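## Task

Every foam block sits above a lot number printed on the shelf edge beneath it. Any foam block whose lot number shows up two or more times across the storeroom must end up on the desk, entirely resting on it with nothing overhanging its edge. All other foam blocks stay on the shelf they started on. The robot must not topple or finish leaning, or the task fails.

## Robot and tools

Robot: TidyBot++, a four-caster mobile base (0.54 m long, 0.50 m wide, 0.38 m tall) carrying a single seven-joint Kinova-style arm with a two-finger Robotiq gripper. The shoulder sits 0.12 m ahead of the base centre, 0.68 m above the floor. Cameras: base_camera (fixed on the base, facing forward) and wrist_camera (looks along the hand). The arm begins folded, hand pointing down, poking up to 0.08 m beyond the base front. Loose objects may occasionally be nudged by an outside push.

Frames: base frame has its origin on the floor under the base centre, x forward, y left, z up, in metres. hand_pose is reported in it: the point midway between the finger pads, with the hand z axis along the fingers and fingers closing along the hand y axis. base_odometry uses the base frame from the scene start; it counts wheel turns only, so slip looks like travel; heading in rad, left positive, -3.142 to 3.142. base_tilt is in degrees (forward, right positive).

Tool move: one action per call. base is an object of relative offsets from where the base last measured itself, along its current axes: translate_m (forward +, -2 to 2 m), strafe_m (left +, -2 to 2 m), rotate_rad (counter-clockwise +, -6.3 to 6.3 rad). joints is an object of absolute targets keyed by name: joint_1_rad..joint_7_rad in rad and gripper_pos from 0 (open, ~85 mm gap) to 1 (closed, squeezes 100-150 N per finger). Ranges: joint_2_rad ±2.249, joint_4_rad ±2.579, joint_6_rad ±2.099; joints 1, 3, 5, 7 are unlimited but take the shorter way, so send steps under half a turn. joint_1_rad positive turns the arm clockwise from above (opposite to heading). target is a single list of seven numbers [x, y, z, qw, qx, qy, qz]: an absolute hand pose in the base frame, metres plus unit quaternion; alongside it joints may only carry gripper_pos. speeds caps top speeds for this call: translate_m/strafe_m 0.05-0.5 m/s, rotate_rad 0.1-1.57 rad/s; when translating and strafing together, give the speed under one key only. cameras picks base_camera, wrist_camera or all ([] for none). blocking false returns in ~0.5 s while motion continues; later moves replace only the parts they name. No action lasts beyond 15 s; the base times out at 14 s. An out-of-range value refuses the call, an unknown key makes it invalid; a refusal or an unplanned stop cancels the remaining move/wait/finished_scene calls of that reply.

Other tools: wait(seconds 0-10, cameras) only observes; stop(cameras) brakes everything you commanded; zoom_image(camera, region [x0,y0,x1,y1] in pixels, at most 504x504) enlarges the latest image, useful for reading lot numbers; read_manual(section "licences") gives licence texts; finished_scene(scene 1 or 2) ends the scene irreversibly and must be the last call in a reply. Scene 1 is practice and may be skipped.

Result lines: move is "done" or the worst status. base_status, joint_status, hand_status: done, moving, off_target (rested away from target, may still push), not_followed (self-collision check withheld targets; "joint command not followed", "pose unreachable"), contact_stop, time_out, torque_fault, limit_stop_at_motor_heat. hand_target is where the hand would be with all joints on target. motor_effort gives percent of max torque, peak in brackets. on_its_own lists uncommanded behaviour. ARM HIT flags a hard self/base hit. Motor temperatures list one value per arm joint; MOTOR HOT appears at 60 °C, and 75 °C triggers a 30-60 s over-temperature stop where the arm sinks. Tolerances: joints 1-4 ±0.039, 5-7 ±0.095, gripper ±0.03. gripper "done" at 1 means the grasp is empty; "off_target" means something is held.

Practical notes: after a "done" target the hand lands within ~3 cm; correct by adding (desired - measured hand_pose) to the last target. To keep a loaded hand still, resend hand_target, not hand_pose. Loads make the arm sag; never command a held joint to its current reading. Low, close, forward-pointing poses may fail or drive the arm into the base (no check guards the base). Unreachable poses wander up to 10 s then time_out. A downward hand reaches at most ~0.94 m high, only near the base. Closed fingertips extend ~20 mm past the hand point.

Avoid: driving or turning while the arm is snagged above ~0.6 m, swinging a stretched arm sideways, reaching far out from the folded pose over nearby furniture, or pushing on furniture, which can tip the robot; backing away or retracting the arm straightens it. Don't slam into fixed objects, drop items from height, release moving items, grip hard on items still resting on something, or yank held items. Torque limits: 104.5 N m joints 1-4, 51.3 N m joints 5-7; exceeding one freezes the arm for 10 s.

Each tool is called by a JSON object that holds its "name" and its "arguments".

## Session

{"name": "move", "arguments": {"joints": {"joint_1_rad":0,"joint_2_rad":-0.8,"joint_3_rad":3.14,"joint_4_rad":-2.3,"joint_5_rad":0,"joint_6_rad":-0.2,"joint_7_rad":1.57,"gripper_pos":0}}}

{"name": "move", "arguments": {"base": {"rotate_rad":-1.25}}}

{"name": "move", "arguments": {"base": {"rotate_rad":-1.25}}}

{"name": "move", "arguments": {"base": {"rotate_rad":-1.25}}}

{"name": "move", "arguments": {"base": {"rotate_rad":-1.25}}}

Scene clock: 2.03 s.
Motor temperatures (°C): [38 35 30 37 40 37 42]
move: done
base_odometry: x=+0.000 y=+0.000 heading=+0.000
base_tilt: forward=-0.3 right=+0.6
base_status: not commanded
joint_positions: joint_1_rad=-0.020 joint_2_rad=-0.787 joint_3_rad=+3.124 joint_4_rad=-2.312 joint_5_rad=-0.004 joint_6_rad=-0.258 joint_7_rad=+1.592 gripper_pos=+0.000
joint_status: all done
motor_effort: joint_1_rad=+0(2) joint_2_rad=+4(6) joint_3_rad=+1(2) joint_4_rad=+22(23) joint_5_rad=+1(2) joint_6_rad=+9(9) joint_7_rad=+0(1)
hand_pose: x=+0.4389 y=+0.0152 z=+0.9276 quat_wxyz=(+0.000, +0.778, +0.023, +0.628) (m; base frame)
hand_target: x=+0.4394 y=+0.0020 z=+0.9571 quat_wxyz=(+0.000, +0.751, +0.000, +0.660) (m; base frame)
hand_status: not commanded
pictures: base_camera, wrist_camera
Images, in order (width x height): base_camera 644x364, wrist_camera 644x476.

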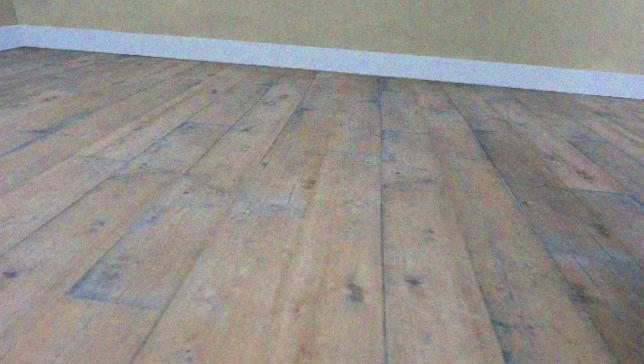

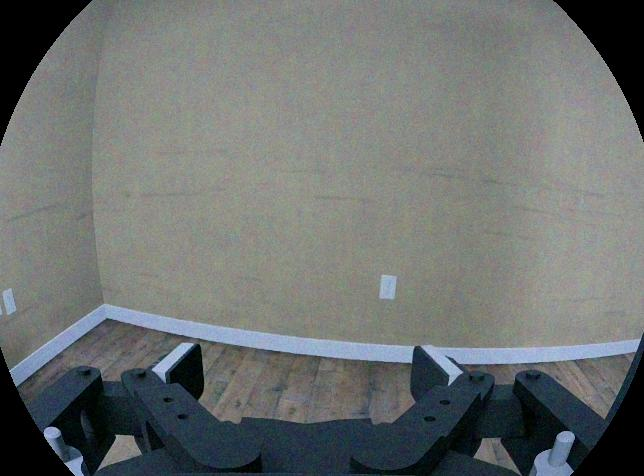

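Scene clock: 4.23 s.
Motor temperatures (°C): [38 35 30 37 40 37 42]
move: done
base_odometry: x=+0.000 y=+0.000 heading=-1.249
base_tilt: forward=-0.3 right=+0.6
base_status: done
joint_positions: joint_1_rad=-0.014 joint_2_rad=-0.787 joint_3_rad=+3.130 joint_4_rad=-2.312 joint_5_rad=-0.004 joint_6_rad=-0.255 joint_7_rad=+1.592 gripper_pos=+0.000
joint_status: not commanded
motor_effort: joint_1_rad=+0(1) joint_2_rad=+4(5) joint_3_rad=+1(2) joint_4_rad=+22(23) joint_5_rad=+1(1) joint_6_rad=+8(9) joint_7_rad=-1(1)
hand_pose: x=+0.4393 y=+0.0108 z=+0.9286 quat_wxyz=(+0.001, +0.777, +0.018, +0.629) (m; base frame)
hand_target: x=+0.4394 y=+0.0020 z=+0.9571 quat_wxyz=(+0.000, +0.751, +0.000, +0.660) (m; base frame)
hand_status: not commanded
pictures: base_camera, wrist_camera
Images, in order (width x height): base_camera 644x364, wrist_camera 644x476.

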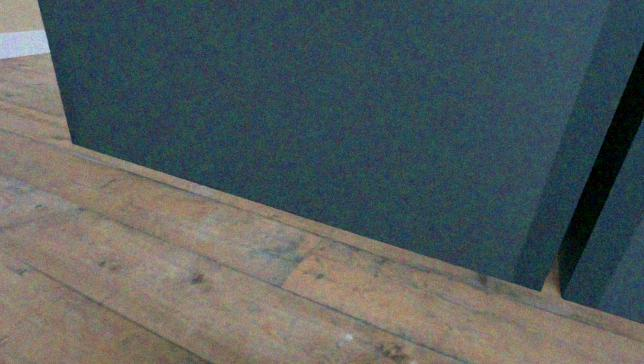

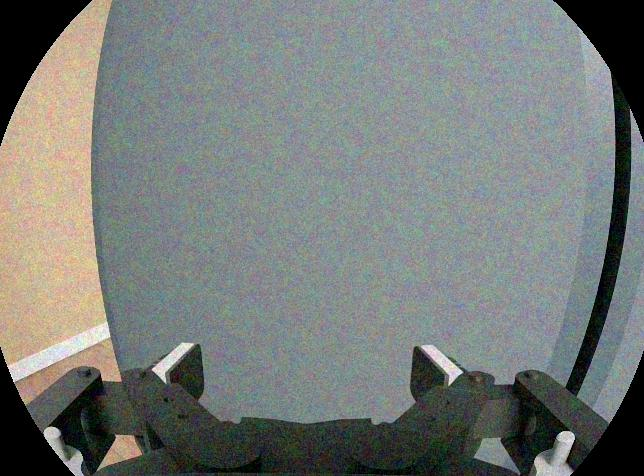

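Scene clock: 6.30 s.
Motor temperatures (°C): [38 35 30 37 40 37 42]
move: done
base_odometry: x=+0.000 y=+0.000 heading=-2.498
base_tilt: forward=-0.4 right=+0.6
base_status: done
joint_positions: joint_1_rad=-0.013 joint_2_rad=-0.787 joint_3_rad=+3.132 joint_4_rad=-2.312 joint_5_rad=-0.004 joint_6_rad=-0.255 joint_7_rad=+1.592 gripper_pos=+0.000
joint_status: not commanded
motor_effort: joint_1_rad=+0(1) joint_2_rad=+4(5) joint_3_rad=+1(2) joint_4_rad=+23(23) joint_5_rad=+1(1) joint_6_rad=+8(9) joint_7_rad=+0(1)
hand_pose: x=+0.4394 y=+0.0097 z=+0.9287 quat_wxyz=(+0.001, +0.777, +0.017, +0.630) (m; base frame)
hand_target: x=+0.4394 y=+0.0020 z=+0.9571 quat_wxyz=(+0.000, +0.751, +0.000, +0.660) (m; base frame)
hand_status: not commanded
pictures: base_camera, wrist_camera
Images, in order (width x height): base_camera 644x364, wrist_camera 644x476.

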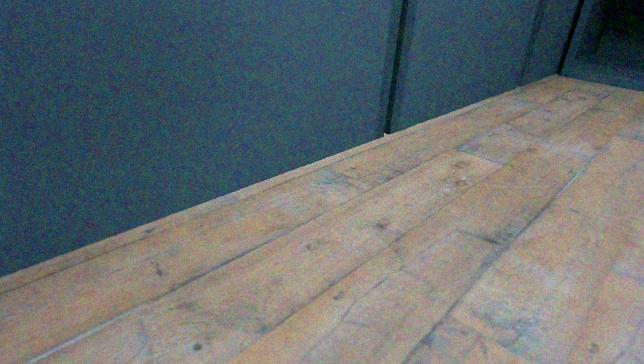

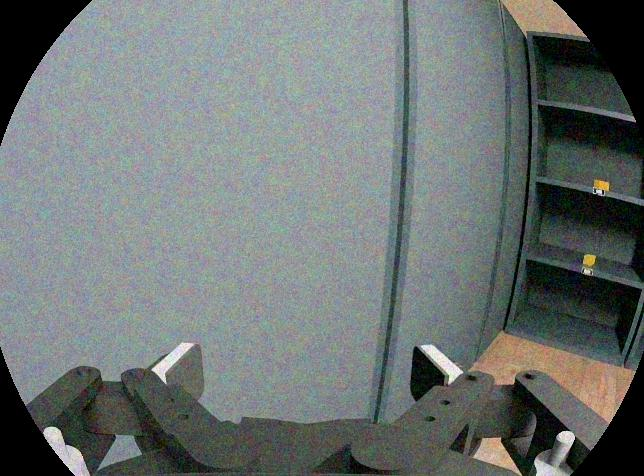

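Scene clock: 8.37 s.
Motor temperatures (°C): [38 35 30 37 40 37 42]
move: done
base_odometry: x=+0.000 y=+0.000 heading=+2.536
base_tilt: forward=-0.4 right=+0.6
base_status: done
joint_positions: joint_1_rad=-0.012 joint_2_rad=-0.787 joint_3_rad=+3.133 joint_4_rad=-2.312 joint_5_rad=-0.004 joint_6_rad=-0.255 joint_7_rad=+1.592 gripper_pos=+0.000
joint_status: not commanded
motor_effort: joint_1_rad=+0(1) joint_2_rad=+4(5) joint_3_rad=+1(2) joint_4_rad=+23(23) joint_5_rad=+1(1) joint_6_rad=+8(9) joint_7_rad=+0(1)
hand_pose: x=+0.4394 y=+0.0090 z=+0.9287 quat_wxyz=(+0.002, +0.777, +0.016, +0.630) (m; base frame)
hand_target: x=+0.4394 y=+0.0020 z=+0.9571 quat_wxyz=(+0.000, +0.751, +0.000, +0.660) (m; base frame)
hand_status: not commanded
pictures: base_camera, wrist_camera
Images, in order (width x height): base_camera 644x364, wrist_camera 644x476.

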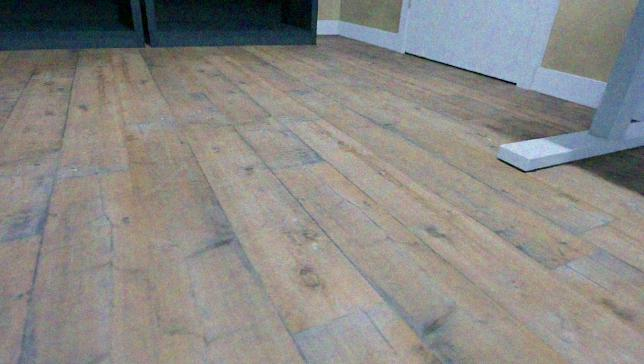

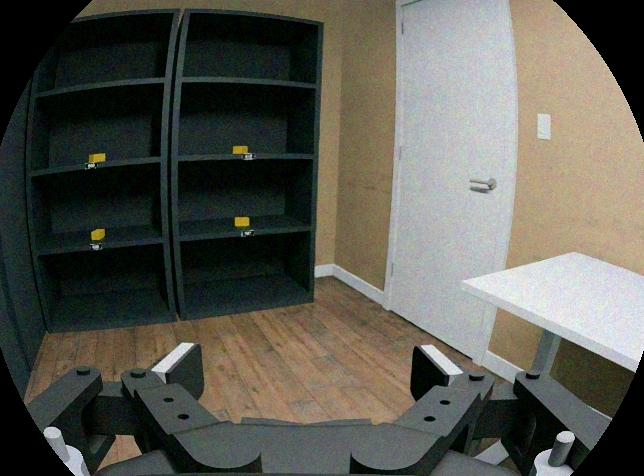

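Scene clock: 10.43 s.
Motor temperatures (°C): [38 35 30 37 40 37 42]
move: done
base_odometry: x=+0.000 y=+0.000 heading=+1.287
base_tilt: forward=-0.4 right=+0.6
base_status: done
joint_positions: joint_1_rad=-0.011 joint_2_rad=-0.787 joint_3_rad=+3.133 joint_4_rad=-2.312 joint_5_rad=-0.004 joint_6_rad=-0.255 joint_7_rad=+1.592 gripper_pos=+0.000
joint_status: not commanded
motor_effort: joint_1_rad=+0(1) joint_2_rad=+4(5) joint_3_rad=+1(2) joint_4_rad=+23(23) joint_5_rad=+1(1) joint_6_rad=+8(9) joint_7_rad=+0(1)
hand_pose: x=+0.4394 y=+0.0086 z=+0.9288 quat_wxyz=(+0.002, +0.777, +0.015, +0.630) (m; base frame)
hand_target: x=+0.4394 y=+0.0020 z=+0.9571 quat_wxyz=(+0.000, +0.751, +0.000, +0.660) (m; base frame)
hand_status: not commanded
pictures: base_camera, wrist_camera
Images, in order (width x height): base_camera 644x364, wrist_camera 644x476.

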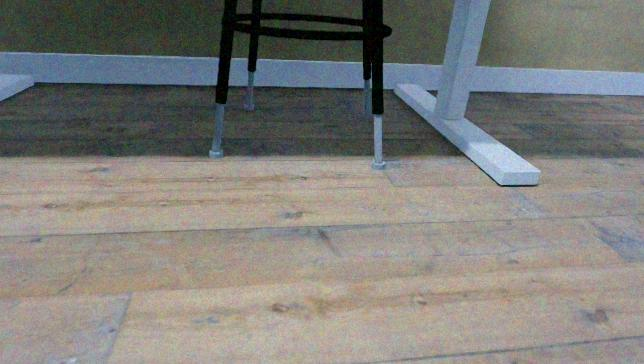

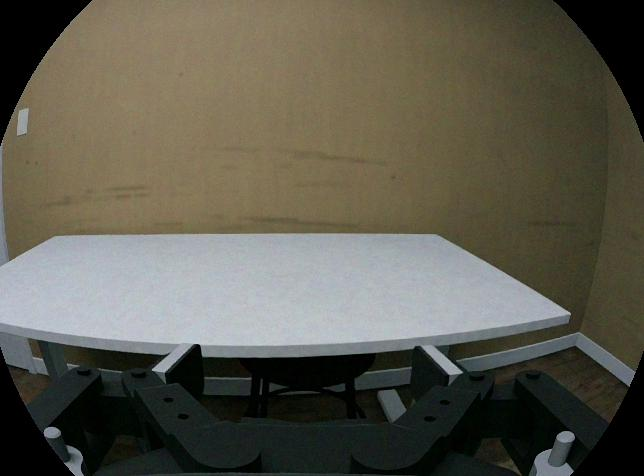

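{"name": "move", "arguments": {"base": {"translate_m":0.06,"strafe_m":0.67,"rotate_rad":1.5}}}

{"name": "zoom_image", "arguments": {"camera": "wrist_camera", "region": [60, 60, 320, 330]}}

{"name": "zoom_image", "arguments": {"camera": "wrist_camera", "region": [320, 60, 580, 330]}}

Scene clock: 15.50 s.
Motor temperatures (°C): [38 35 30 37 40 37 42]
move: done
base_odometry: x=-0.627 y=+0.245 heading=+2.788
base_tilt: forward=-0.3 right=+0.6
base_status: done
joint_positions: joint_1_rad=-0.011 joint_2_rad=-0.788 joint_3_rad=+3.140 joint_4_rad=-2.312 joint_5_rad=-0.004 joint_6_rad=-0.253 joint_7_rad=+1.592 gripper_pos=+0.000
joint_status: not commanded
motor_effort: joint_1_rad=-1(1) joint_2_rad=+4(5) joint_3_rad=+1(3) joint_4_rad=+22(23) joint_5_rad=+1(1) joint_6_rad=+8(9) joint_7_rad=+0(1)
hand_pose: x=+0.4394 y=+0.0061 z=+0.9294 quat_wxyz=(+0.001, +0.776, +0.012, +0.630) (m; base frame)
hand_target: x=+0.4394 y=+0.0020 z=+0.9571 quat_wxyz=(+0.000, +0.751, +0.000, +0.660) (m; base frame)
hand_status: not commanded
pictures: base_camera, wrist_camera
Images, in order (width x height): base_camera 644x364, wrist_camera 644x476.

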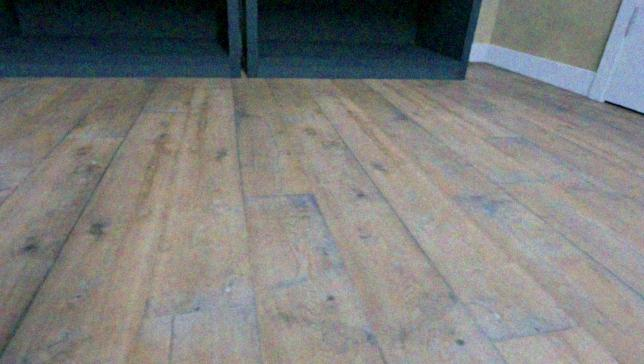

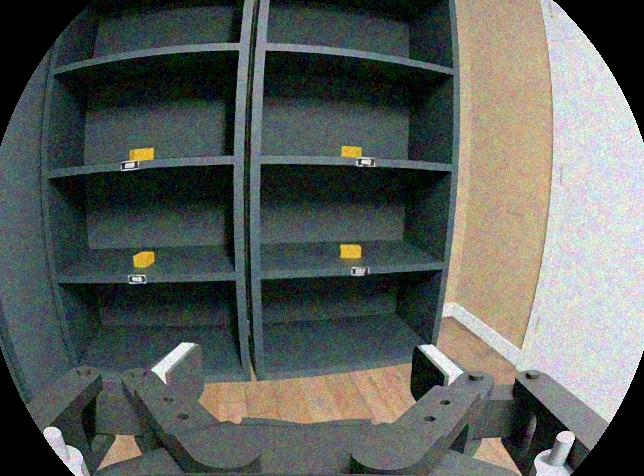

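Scaled by 1.867.

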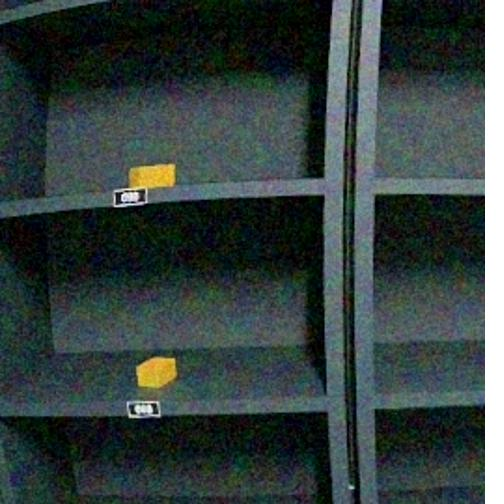

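Scaled by 1.867.

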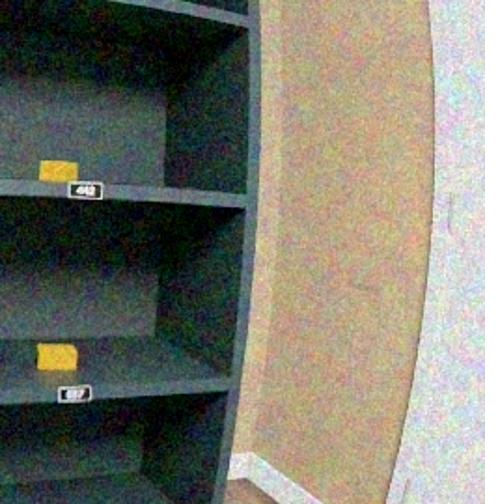

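{"name": "move", "arguments": {"base": {"translate_m":0.42}, "cameras": ["wrist_camera"]}}

{"name": "zoom_image", "arguments": {"camera": "wrist_camera", "region": [30, 80, 180, 350]}}

{"name": "zoom_image", "arguments": {"camera": "wrist_camera", "region": [320, 80, 480, 350]}}

Scene clock: 17.87 s.
Motor temperatures (°C): [38 35 30 37 40 37 42]
move: done
base_odometry: x=-1.021 y=+0.391 heading=+2.789
base_tilt: forward=-0.3 right=+0.6
base_status: done
joint_positions: joint_1_rad=-0.011 joint_2_rad=-0.791 joint_3_rad=+3.140 joint_4_rad=-2.312 joint_5_rad=-0.004 joint_6_rad=-0.253 joint_7_rad=+1.592 gripper_pos=+0.000
joint_status: not commanded
motor_effort: joint_1_rad=+0(1) joint_2_rad=+4(7) joint_3_rad=+1(2) joint_4_rad=+23(23) joint_5_rad=+1(1) joint_6_rad=+8(9) joint_7_rad=+0(1)
hand_pose: x=+0.4388 y=+0.0061 z=+0.9306 quat_wxyz=(+0.001, +0.775, +0.012, +0.632) (m; base frame)
hand_target: x=+0.4394 y=+0.0020 z=+0.9571 quat_wxyz=(+0.000, +0.751, +0.000, +0.660) (m; base frame)
hand_status: not commanded
pictures: wrist_camera
Images, in order (width x height): wrist_camera 644x476.

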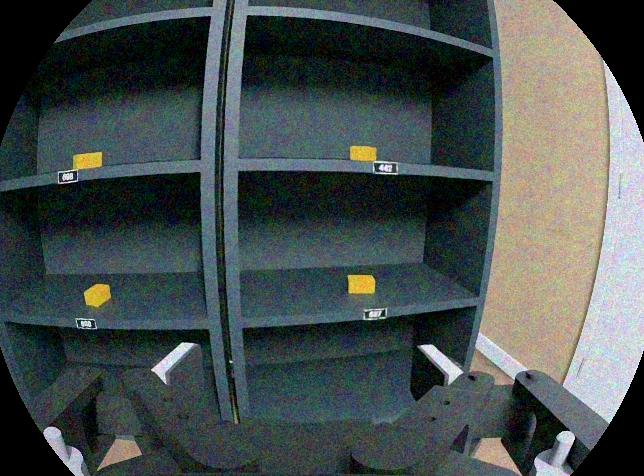

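Scaled by 1.867.

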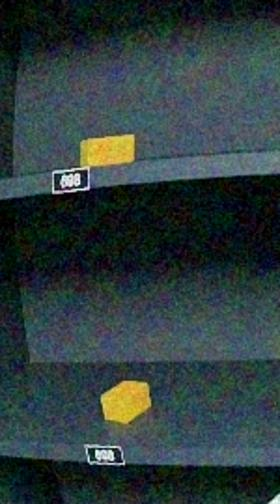

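Scaled by 1.867.

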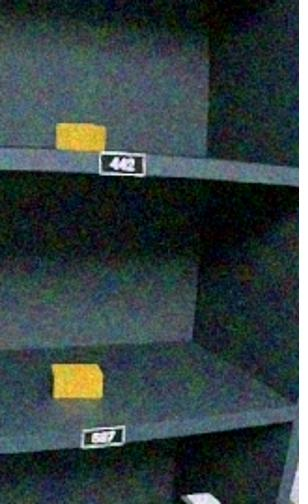

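{"name": "zoom_image", "arguments": {"camera": "wrist_camera", "region": [355, 295, 395, 335]}}

{"name": "zoom_image", "arguments": {"camera": "wrist_camera", "region": [365, 150, 405, 190]}}

{"name": "move", "arguments": {"base": {"strafe_m":0.5}, "cameras": ["wrist_camera"]}}

{"name": "zoom_image", "arguments": {"camera": "wrist_camera", "region": [150, 100, 350, 360]}}

Scaled by 12.600.

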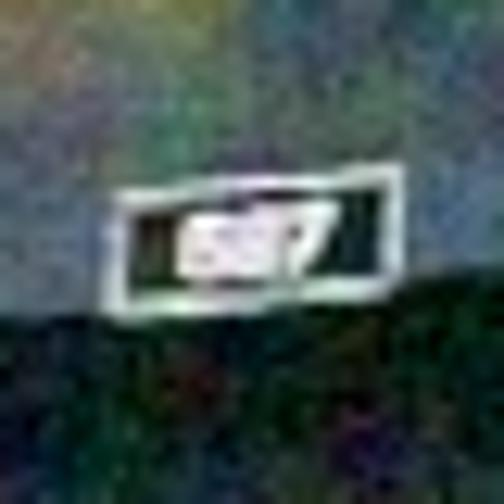

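Scaled by 12.600.

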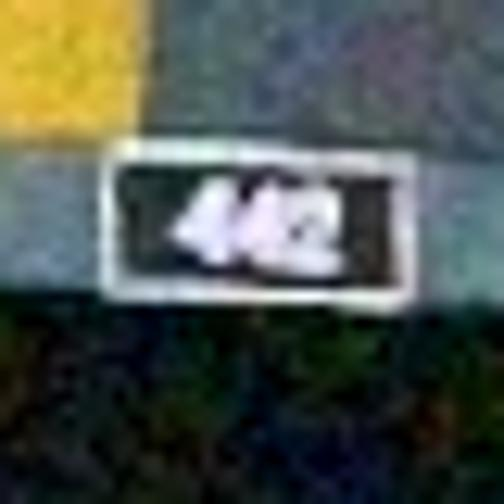

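Scene clock: 20.40 s.
Motor temperatures (°C): [38 35 30 37 40 37 42]
move: done
base_odometry: x=-1.194 y=-0.079 heading=+2.788
base_tilt: forward=-0.4 right=+0.6
base_status: done
joint_positions: joint_1_rad=-0.011 joint_2_rad=-0.791 joint_3_rad=+3.139 joint_4_rad=-2.312 joint_5_rad=-0.004 joint_6_rad=-0.252 joint_7_rad=+1.592 gripper_pos=+0.000
joint_status: not commanded
motor_effort: joint_1_rad=+0(1) joint_2_rad=+4(5) joint_3_rad=+1(3) joint_4_rad=+22(23) joint_5_rad=+1(1) joint_6_rad=+9(9) joint_7_rad=+0(1)
hand_pose: x=+0.4388 y=+0.0062 z=+0.9307 quat_wxyz=(+0.001, +0.775, +0.012, +0.632) (m; base frame)
hand_target: x=+0.4394 y=+0.0020 z=+0.9571 quat_wxyz=(+0.000, +0.751, +0.000, +0.660) (m; base frame)
hand_status: not commanded
pictures: wrist_camera
Images, in order (width x height): wrist_camera 644x476.

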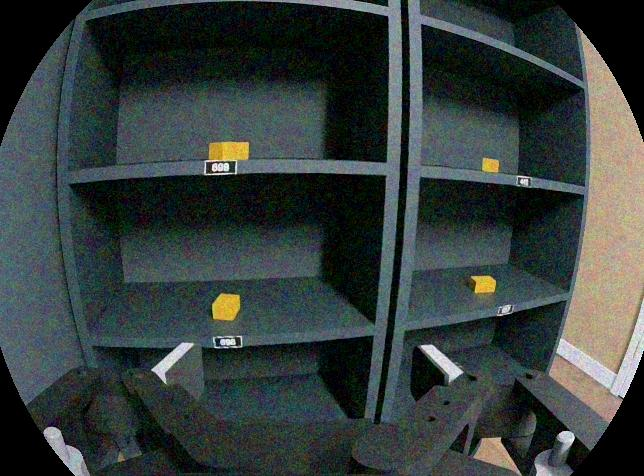

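Scaled by 1.938.

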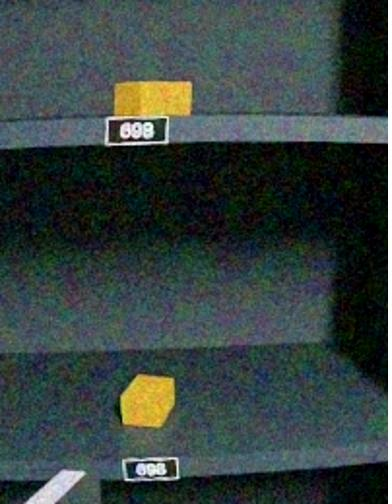

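{"name": "zoom_image", "arguments": {"camera": "wrist_camera", "region": [200, 155, 240, 180]}}

{"name": "zoom_image", "arguments": {"camera": "wrist_camera", "region": [208, 330, 248, 355]}}

{"name": "zoom_image", "arguments": {"camera": "wrist_camera", "region": [180, 115, 260, 175]}}

{"name": "zoom_image", "arguments": {"camera": "wrist_camera", "region": [190, 280, 270, 340]}}

Scaled by 12.600.

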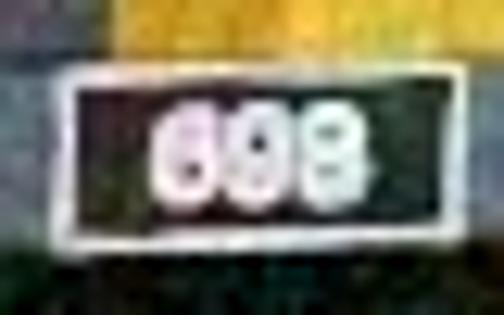

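Scaled by 12.600.

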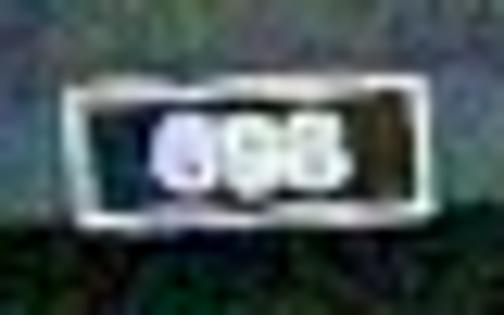

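Scaled by 6.300.

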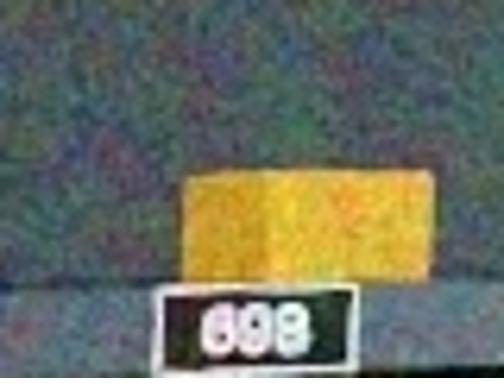

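Scaled by 6.300.

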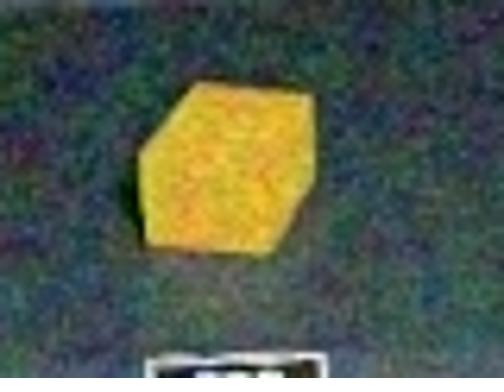

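{"name": "move", "arguments": {"base": {"strafe_m":0.25,"translate_m":-0.03}, "joints": {"joint_2_rad":-0.416,"joint_4_rad":-1.434,"joint_6_rad":-0.98}}}

{"name": "zoom_image", "arguments": {"camera": "wrist_camera", "region": [260, 140, 420, 260]}}

{"name": "zoom_image", "arguments": {"camera": "wrist_camera", "region": [260, 300, 420, 420]}}

Scene clock: 26.57 s.
Motor temperatures (°C): [38 35 30 37 40 37 42]
move: time_out
base_odometry: x=-1.229 y=-0.227 heading=+2.794
base_tilt: forward=-0.4 right=+0.6
base_status: translate_m time_out (by the wheels' count: -0.018 of -0.030); strafe_m time_out (by the wheels' count: +0.151 of +0.250)
joint_positions: joint_1_rad=-0.004 joint_2_rad=-0.431 joint_3_rad=+3.137 joint_4_rad=-1.447 joint_5_rad=-0.004 joint_6_rad=-0.933 joint_7_rad=+1.592 gripper_pos=+0.000
joint_status: all done
motor_effort: joint_1_rad=-1(4) joint_2_rad=-4(9) joint_3_rad=+1(14) joint_4_rad=+20(25) joint_5_rad=+1(6) joint_6_rad=+8(11) joint_7_rad=+0(1)
hand_pose: x=+0.4995 y=+0.0065 z=+1.1145 quat_wxyz=(+0.002, +0.827, +0.013, +0.561) (m; base frame)
hand_target: x=+0.4998 y=+0.0022 z=+1.1028 quat_wxyz=(+0.000, +0.841, +0.000, +0.541) (m; base frame)
hand_status: not commanded
pictures: base_camera, wrist_camera
Images, in order (width x height): base_camera 644x364, wrist_camera 644x476.

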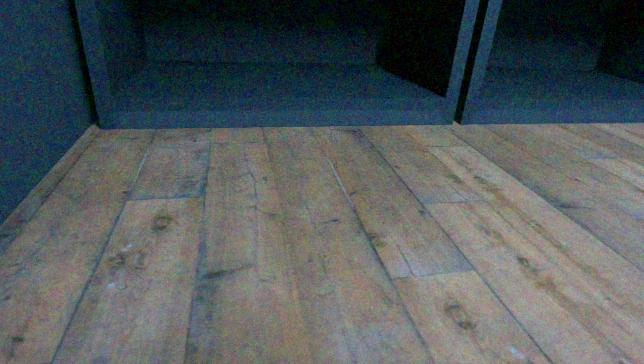

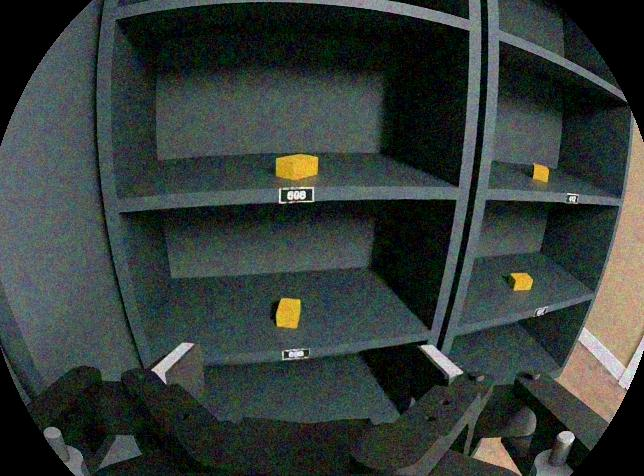

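Scaled by 3.150.

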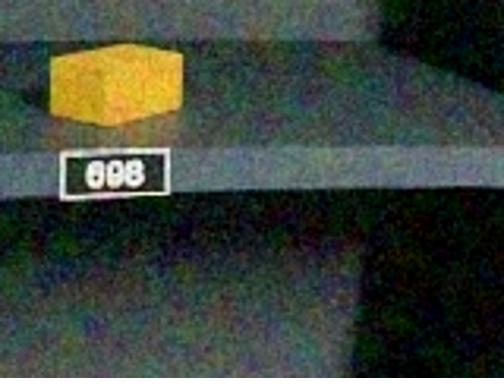

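Scaled by 3.150.

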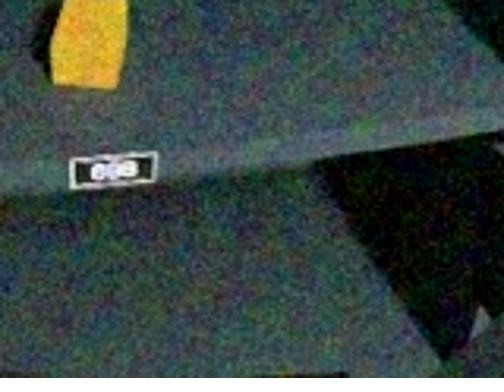

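{"name": "move", "arguments": {"base": {"strafe_m":-0.03,"rotate_rad":0.13}, "joints": {"joint_1_rad":0.01,"joint_2_rad":0.608,"joint_3_rad":3.14,"joint_4_rad":-2.371,"joint_5_rad":0,"joint_6_rad":1.05,"joint_7_rad":1.57}}}

{"name": "zoom_image", "arguments": {"camera": "wrist_camera", "region": [240, 130, 440, 280]}}

Scene clock: 30.90 s.
Motor temperatures (°C): [38 35 30 37 40 37 42]
move: done
base_odometry: x=-1.219 y=-0.199 heading=+2.923
base_tilt: forward=-0.3 right=+0.6
base_status: done
joint_positions: joint_1_rad=-0.004 joint_2_rad=+0.583 joint_3_rad=+3.138 joint_4_rad=-2.345 joint_5_rad=-0.004 joint_6_rad=+0.992 joint_7_rad=+1.592 gripper_pos=+0.000
joint_status: all done
motor_effort: joint_1_rad=-1(2) joint_2_rad=-28(31) joint_3_rad=+0(3) joint_4_rad=+9(23) joint_5_rad=+1(2) joint_6_rad=+8(10) joint_7_rad=+0(1)
hand_pose: x=+0.7082 y=+0.0044 z=+0.6148 quat_wxyz=(+0.004, +0.824, +0.009, +0.567) (m; base frame)
hand_target: x=+0.7018 y=-0.0036 z=+0.6078 quat_wxyz=(+0.002, +0.822, -0.004, +0.570) (m; base frame)
hand_status: not commanded
pictures: base_camera, wrist_camera
Images, in order (width x height): base_camera 644x364, wrist_camera 644x476.

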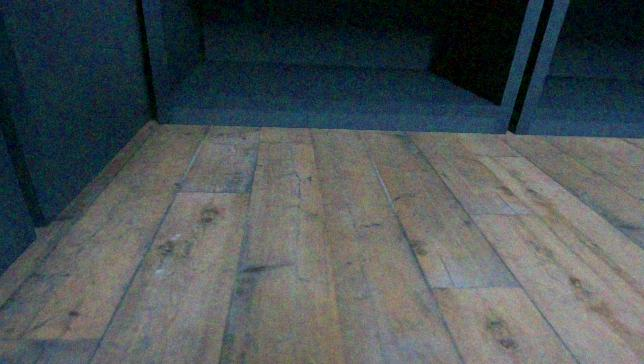

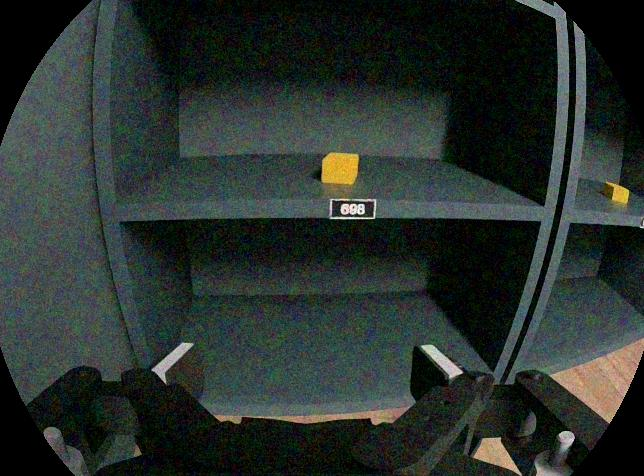

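Scaled by 2.520.

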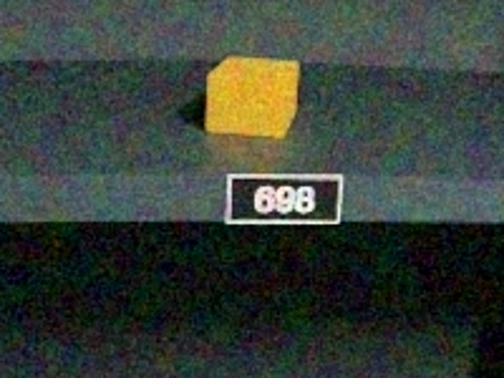

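{"name": "move", "arguments": {"base": {"translate_m":0.44}, "joints": {"joint_1_rad":0.12}}}

Scene clock: 33.70 s.
Motor temperatures (°C): [38 35 30 37 40 37 42]
move: done
base_odometry: x=-1.649 y=-0.103 heading=+2.924
base_tilt: forward=-0.3 right=+0.6
base_status: done
joint_positions: joint_1_rad=+0.111 joint_2_rad=+0.586 joint_3_rad=+3.138 joint_4_rad=-2.350 joint_5_rad=-0.004 joint_6_rad=+0.998 joint_7_rad=+1.592 gripper_pos=+0.000
joint_status: all done
motor_effort: joint_1_rad=+0(3) joint_2_rad=-29(30) joint_3_rad=+0(1) joint_4_rad=+8(10) joint_5_rad=+1(1) joint_6_rad=+8(9) joint_7_rad=+0(1)
hand_pose: x=+0.7030 y=-0.0629 z=+0.6127 quat_wxyz=(+0.037, +0.824, -0.038, +0.565) (m; base frame)
hand_target: x=+0.6978 y=-0.0676 z=+0.6078 quat_wxyz=(+0.033, +0.820, -0.049, +0.569) (m; base frame)
hand_status: not commanded
pictures: base_camera, wrist_camera
Images, in order (width x height): base_camera 644x364, wrist_camera 644x476.

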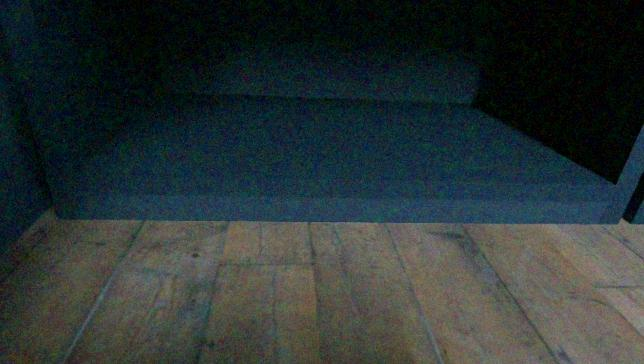

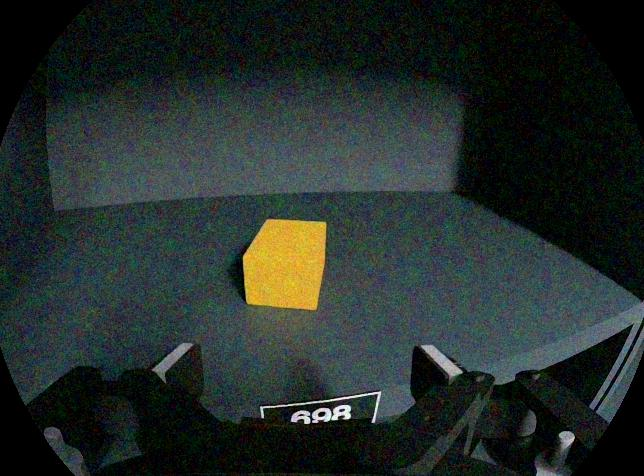

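{"name": "move", "arguments": {"joints": {"joint_2_rad":0.694,"joint_4_rad":-2.376,"joint_6_rad":1.14}, "cameras": []}}

{"name": "move", "arguments": {"base": {"translate_m":0.11,"strafe_m":0.018}, "cameras": ["wrist_camera"]}}

Scene clock: 35.33 s.
Motor temperatures (°C): [38 35 30 37 40 37 42]
move: done
base_odometry: x=-1.649 y=-0.103 heading=+2.924
base_tilt: forward=-0.3 right=+0.6
base_status: not commanded
joint_positions: joint_1_rad=+0.111 joint_2_rad=+0.673 joint_3_rad=+3.138 joint_4_rad=-2.351 joint_5_rad=-0.004 joint_6_rad=+1.085 joint_7_rad=+1.592 gripper_pos=+0.000
joint_status: all done
motor_effort: joint_1_rad=-1(1) joint_2_rad=-29(32) joint_3_rad=+0(1) joint_4_rad=+7(9) joint_5_rad=+1(1) joint_6_rad=+8(9) joint_7_rad=+0(1)
hand_pose: x=+0.7051 y=-0.0632 z=+0.5866 quat_wxyz=(+0.037, +0.824, -0.038, +0.564) (m; base frame)
hand_target: x=+0.6981 y=-0.0676 z=+0.5823 quat_wxyz=(+0.033, +0.821, -0.049, +0.568) (m; base frame)
hand_status: not commanded
pictures: none
No camera images: "cameras" was empty.

Scene clock: 36.67 s.
Motor temperatures (°C): [38 35 30 37 40 37 42]
move: done
base_odometry: x=-1.760 y=-0.097 heading=+2.924
base_tilt: forward=-0.3 right=+0.6
base_status: done
joint_positions: joint_1_rad=+0.111 joint_2_rad=+0.674 joint_3_rad=+3.138 joint_4_rad=-2.356 joint_5_rad=-0.004 joint_6_rad=+1.087 joint_7_rad=+1.592 gripper_pos=+0.000
joint_status: not commanded
motor_effort: joint_1_rad=+0(2) joint_2_rad=-29(32) joint_3_rad=-1(1) joint_4_rad=+7(9) joint_5_rad=+1(1) joint_6_rad=+9(9) joint_7_rad=+0(1)
hand_pose: x=+0.7032 y=-0.0633 z=+0.5852 quat_wxyz=(+0.037, +0.825, -0.039, +0.563) (m; base frame)
hand_target: x=+0.6981 y=-0.0676 z=+0.5823 quat_wxyz=(+0.033, +0.821, -0.049, +0.568) (m; base frame)
hand_status: not commanded
pictures: wrist_camera
Images, in order (width x height): wrist_camera 644x476.

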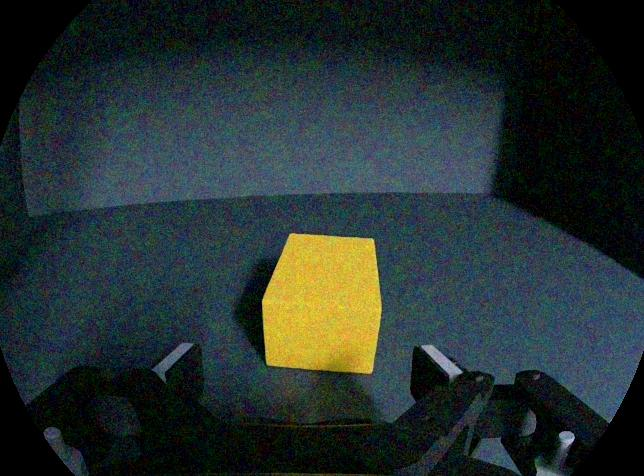

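{"name": "move", "arguments": {"joints": {"joint_2_rad":0.79,"joint_4_rad":-2.376,"joint_6_rad":1.237}, "cameras": []}}

{"name": "move", "arguments": {"base": {"translate_m":0.096,"strafe_m":-0.015}, "speeds": {"translate_m":0.15}, "cameras": ["wrist_camera"]}}

Scene clock: 38.33 s.
Motor temperatures (°C): [38 35 30 37 40 37 42]
move: done
base_odometry: x=-1.760 y=-0.097 heading=+2.924
base_tilt: forward=-0.3 right=+0.6
base_status: not commanded
joint_positions: joint_1_rad=+0.111 joint_2_rad=+0.769 joint_3_rad=+3.138 joint_4_rad=-2.356 joint_5_rad=-0.004 joint_6_rad=+1.181 joint_7_rad=+1.592 gripper_pos=+0.000
joint_status: all done
motor_effort: joint_1_rad=-1(1) joint_2_rad=-31(32) joint_3_rad=+0(1) joint_4_rad=+5(8) joint_5_rad=+1(1) joint_6_rad=+8(10) joint_7_rad=+0(1)
hand_pose: x=+0.7032 y=-0.0634 z=+0.5564 quat_wxyz=(+0.037, +0.825, -0.039, +0.562) (m; base frame)
hand_target: x=+0.6978 y=-0.0676 z=+0.5546 quat_wxyz=(+0.033, +0.820, -0.049, +0.569) (m; base frame)
hand_status: not commanded
pictures: none
No camera images: "cameras" was empty.

Scene clock: 39.63 s.
Motor temperatures (°C): [38 35 30 37 40 37 42]
move: done
base_odometry: x=-1.851 y=-0.062 heading=+2.925
base_tilt: forward=-0.3 right=+0.6
base_status: done
joint_positions: joint_1_rad=+0.112 joint_2_rad=+0.769 joint_3_rad=+3.138 joint_4_rad=-2.359 joint_5_rad=-0.004 joint_6_rad=+1.183 joint_7_rad=+1.592 gripper_pos=+0.000
joint_status: not commanded
motor_effort: joint_1_rad=+0(3) joint_2_rad=-30(32) joint_3_rad=+0(2) joint_4_rad=+5(7) joint_5_rad=+1(1) joint_6_rad=+8(9) joint_7_rad=+0(0)
hand_pose: x=+0.7023 y=-0.0635 z=+0.5562 quat_wxyz=(+0.037, +0.825, -0.039, +0.562) (m; base frame)
hand_target: x=+0.6978 y=-0.0676 z=+0.5546 quat_wxyz=(+0.033, +0.820, -0.049, +0.569) (m; base frame)
hand_status: not commanded
pictures: wrist_camera
Images, in order (width x height): wrist_camera 644x476.

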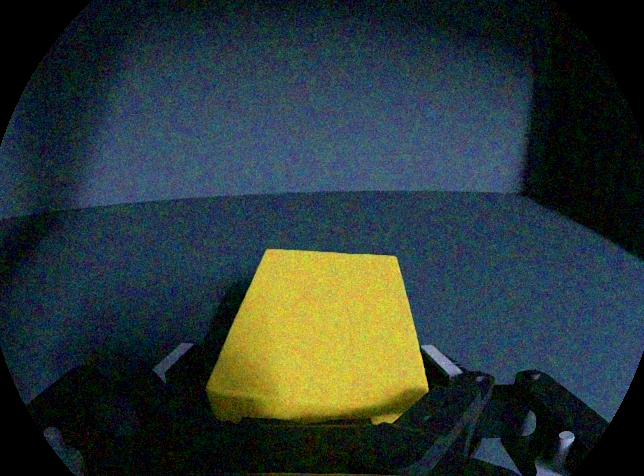

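{"name": "move", "arguments": {"joints": {"gripper_pos":0.5}, "cameras": ["wrist_camera"]}}

{"name": "move", "arguments": {"joints": {"joint_2_rad":0.5,"joint_4_rad":-2.371,"joint_6_rad":0.94}, "cameras": ["wrist_camera"]}}

Scene clock: 40.67 s.
Motor temperatures (°C): [38 35 30 37 40 37 42]
move: off_target
base_odometry: x=-1.851 y=-0.062 heading=+2.925
base_tilt: forward=-0.3 right=+0.6
base_status: not commanded
joint_positions: joint_1_rad=+0.112 joint_2_rad=+0.769 joint_3_rad=+3.138 joint_4_rad=-2.359 joint_5_rad=-0.004 joint_6_rad=+1.189 joint_7_rad=+1.592 gripper_pos=+0.367
joint_status: gripper_pos off_target (ended at +0.367, target +0.500)
motor_effort: joint_1_rad=-1(1) joint_2_rad=-30(31) joint_3_rad=+0(1) joint_4_rad=+5(6) joint_5_rad=+1(1) joint_6_rad=+8(9) joint_7_rad=+0(1)
hand_pose: x=+0.7028 y=-0.0635 z=+0.5577 quat_wxyz=(+0.037, +0.824, -0.039, +0.564) (m; base frame)
hand_target: x=+0.6978 y=-0.0676 z=+0.5546 quat_wxyz=(+0.033, +0.820, -0.049, +0.569) (m; base frame)
hand_status: not commanded
pictures: wrist_camera
Images, in order (width x height): wrist_camera 644x476.

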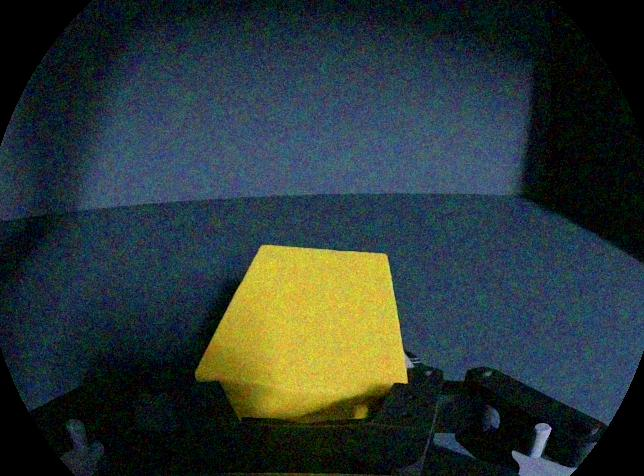

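Scene clock: 42.07 s.
Motor temperatures (°C): [38 35 30 37 40 37 42]
move: done
base_odometry: x=-1.851 y=-0.062 heading=+2.925
base_tilt: forward=-0.3 right=+0.6
base_status: not commanded
joint_positions: joint_1_rad=+0.112 joint_2_rad=+0.499 joint_3_rad=+3.138 joint_4_rad=-2.359 joint_5_rad=-0.004 joint_6_rad=+0.989 joint_7_rad=+1.592 gripper_pos=+0.367
joint_status: all done
motor_effort: joint_1_rad=-1(1) joint_2_rad=-27(33) joint_3_rad=+0(1) joint_4_rad=+10(10) joint_5_rad=+1(1) joint_6_rad=+8(10) joint_7_rad=+0(1)
hand_pose: x=+0.7025 y=-0.0633 z=+0.6579 quat_wxyz=(+0.039, +0.803, -0.038, +0.593) (m; base frame)
hand_target: x=+0.6922 y=-0.0669 z=+0.6384 quat_wxyz=(+0.033, +0.821, -0.049, +0.568) (m; base frame)
hand_status: not commanded
pictures: wrist_camera
Images, in order (width x height): wrist_camera 644x476.

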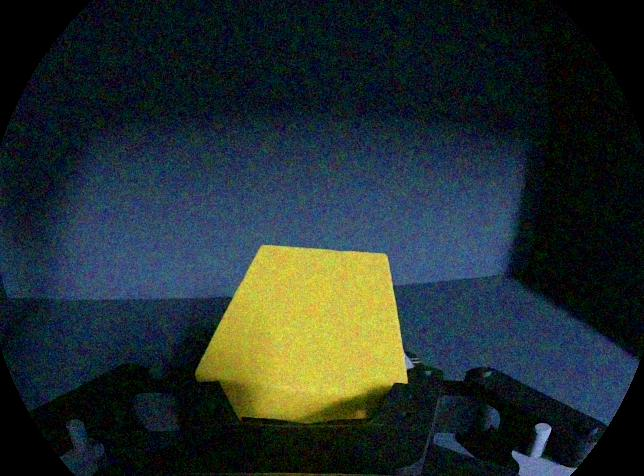

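{"name": "move", "arguments": {"base": {"translate_m":-1.43,"strafe_m":-0.33}, "joints": {"joint_1_rad":0.01,"joint_2_rad":-0.16,"joint_4_rad":-2.322,"joint_6_rad":0.2}, "cameras": []}}

{"name": "move", "arguments": {"base": {"strafe_m":-0.1,"rotate_rad":-1.595}}}

Scene clock: 47.30 s.
Motor temperatures (°C): [38 35 30 37 40 37 42]
move: done
base_odometry: x=-0.383 y=-0.047 heading=+2.925
base_tilt: forward=-0.3 right=+0.6
base_status: done
joint_positions: joint_1_rad=+0.029 joint_2_rad=-0.156 joint_3_rad=+3.138 joint_4_rad=-2.338 joint_5_rad=-0.004 joint_6_rad=+0.244 joint_7_rad=+1.592 gripper_pos=+0.367
joint_status: all done
motor_effort: joint_1_rad=+0(2) joint_2_rad=-13(30) joint_3_rad=+1(1) joint_4_rad=+19(21) joint_5_rad=+1(1) joint_6_rad=+8(10) joint_7_rad=+0(1)
hand_pose: x=+0.6014 y=-0.0113 z=+0.8055 quat_wxyz=(+0.013, +0.824, -0.004, +0.566) (m; base frame)
hand_target: x=+0.6007 y=-0.0027 z=+0.8033 quat_wxyz=(+0.002, +0.831, -0.004, +0.556) (m; base frame)
hand_status: not commanded
pictures: none
No camera images: "cameras" was empty.

Scene clock: 49.70 s.
Motor temperatures (°C): [38 35 30 37 40 37 42]
move: done
base_odometry: x=-0.362 y=+0.050 heading=+1.331
base_tilt: forward=-0.3 right=+0.6
base_status: done
joint_positions: joint_1_rad=+0.015 joint_2_rad=-0.156 joint_3_rad=+3.142 joint_4_rad=-2.334 joint_5_rad=-0.004 joint_6_rad=+0.244 joint_7_rad=+1.592 gripper_pos=+0.367
joint_status: not commanded
motor_effort: joint_1_rad=+0(2) joint_2_rad=-13(15) joint_3_rad=+0(3) joint_4_rad=+19(20) joint_5_rad=+1(1) joint_6_rad=+9(9) joint_7_rad=+0(1)
hand_pose: x=+0.6027 y=-0.0064 z=+0.8078 quat_wxyz=(+0.010, +0.823, +0.000, +0.568) (m; base frame)
hand_target: x=+0.6007 y=-0.0027 z=+0.8033 quat_wxyz=(+0.002, +0.831, -0.004, +0.556) (m; base frame)
hand_status: not commanded
pictures: base_camera, wrist_camera
Images, in order (width x height): base_camera 644x364, wrist_camera 644x476.

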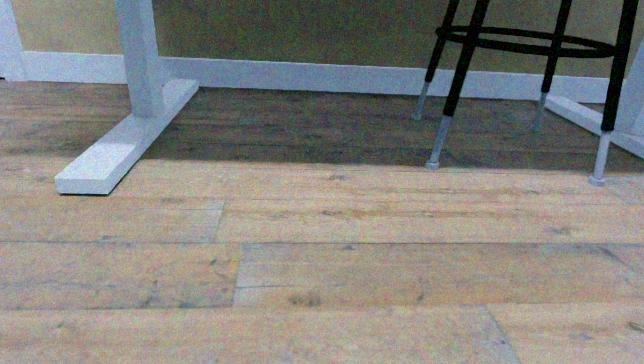

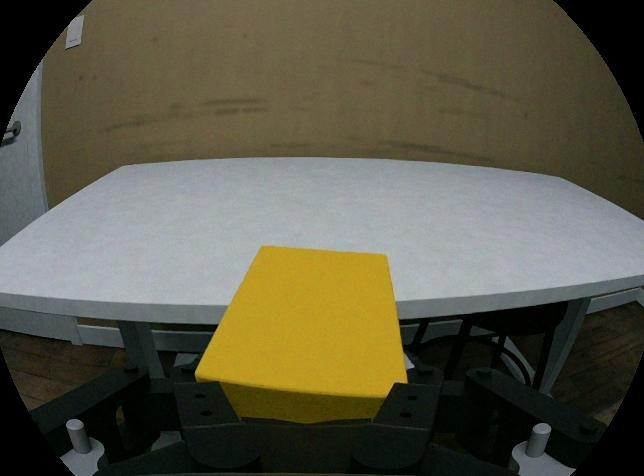

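{"name": "move", "arguments": {"base": {"translate_m":0.36}, "cameras": []}}

{"name": "move", "arguments": {"joints": {"joint_2_rad":-0.02,"joint_4_rad":-2.405,"joint_6_rad":0.40}, "cameras": []}}

{"name": "move", "arguments": {"joints": {"joint_2_rad":0.03,"joint_4_rad":-2.39,"joint_6_rad":0.43}, "cameras": ["wrist_camera"]}}

Scene clock: 52.17 s.
Motor temperatures (°C): [38 35 30 37 40 37 42]
move: done
base_odometry: x=-0.276 y=+0.400 heading=+1.330
base_tilt: forward=-0.3 right=+0.6
base_status: done
joint_positions: joint_1_rad=+0.015 joint_2_rad=-0.158 joint_3_rad=+3.142 joint_4_rad=-2.331 joint_5_rad=-0.004 joint_6_rad=+0.242 joint_7_rad=+1.592 gripper_pos=+0.367
joint_status: not commanded
motor_effort: joint_1_rad=+0(1) joint_2_rad=-13(16) joint_3_rad=+0(1) joint_4_rad=+20(21) joint_5_rad=+1(1) joint_6_rad=+8(9) joint_7_rad=+0(1)
hand_pose: x=+0.6031 y=-0.0065 z=+0.8093 quat_wxyz=(+0.010, +0.822, +0.000, +0.569) (m; base frame)
hand_target: x=+0.6007 y=-0.0027 z=+0.8033 quat_wxyz=(+0.002, +0.831, -0.004, +0.556) (m; base frame)
hand_status: not commanded
pictures: none
No camera images: "cameras" was empty.

Scene clock: 53.20 s.
Motor temperatures (°C): [38 35 30 37 40 37 42]
move: done
base_odometry: x=-0.276 y=+0.400 heading=+1.330
base_tilt: forward=-0.3 right=+0.6
base_status: not commanded
joint_positions: joint_1_rad=+0.015 joint_2_rad=-0.032 joint_3_rad=+3.142 joint_4_rad=-2.382 joint_5_rad=-0.004 joint_6_rad=+0.345 joint_7_rad=+1.592 gripper_pos=+0.367
joint_status: all done
motor_effort: joint_1_rad=+0(1) joint_2_rad=-16(17) joint_3_rad=+0(0) joint_4_rad=+17(20) joint_5_rad=+1(1) joint_6_rad=+8(10) joint_7_rad=-1(1)
hand_pose: x=+0.6117 y=-0.0067 z=+0.7506 quat_wxyz=(+0.009, +0.843, +0.000, +0.538) (m; base frame)
hand_target: x=+0.6113 y=-0.0028 z=+0.7486 quat_wxyz=(+0.002, +0.837, -0.004, +0.547) (m; base frame)
hand_status: not commanded
pictures: none
No camera images: "cameras" was empty.

Scene clock: 53.93 s.
Motor temperatures (°C): [38 35 30 37 40 37 42]
move: done
base_odometry: x=-0.276 y=+0.400 heading=+1.330
base_tilt: forward=-0.3 right=+0.6
base_status: not commanded
joint_positions: joint_1_rad=+0.015 joint_2_rad=-0.001 joint_3_rad=+3.142 joint_4_rad=-2.382 joint_5_rad=-0.004 joint_6_rad=+0.384 joint_7_rad=+1.592 gripper_pos=+0.367
joint_status: all done
motor_effort: joint_1_rad=+0(1) joint_2_rad=-14(17) joint_3_rad=+0(1) joint_4_rad=+16(18) joint_5_rad=+1(1) joint_6_rad=+7(10) joint_7_rad=+0(1)
hand_pose: x=+0.6188 y=-0.0069 z=+0.7462 quat_wxyz=(+0.009, +0.841, +0.000, +0.541) (m; base frame)
hand_target: x=+0.6236 y=-0.0029 z=+0.7397 quat_wxyz=(+0.002, +0.839, -0.004, +0.545) (m; base frame)
hand_status: not commanded
pictures: wrist_camera
Images, in order (width x height): wrist_camera 644x476.

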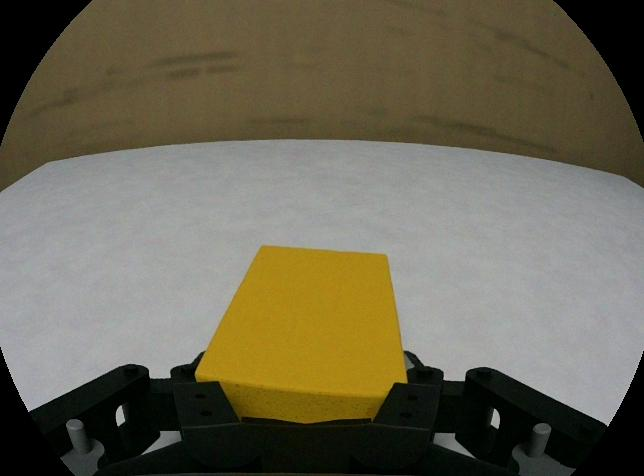

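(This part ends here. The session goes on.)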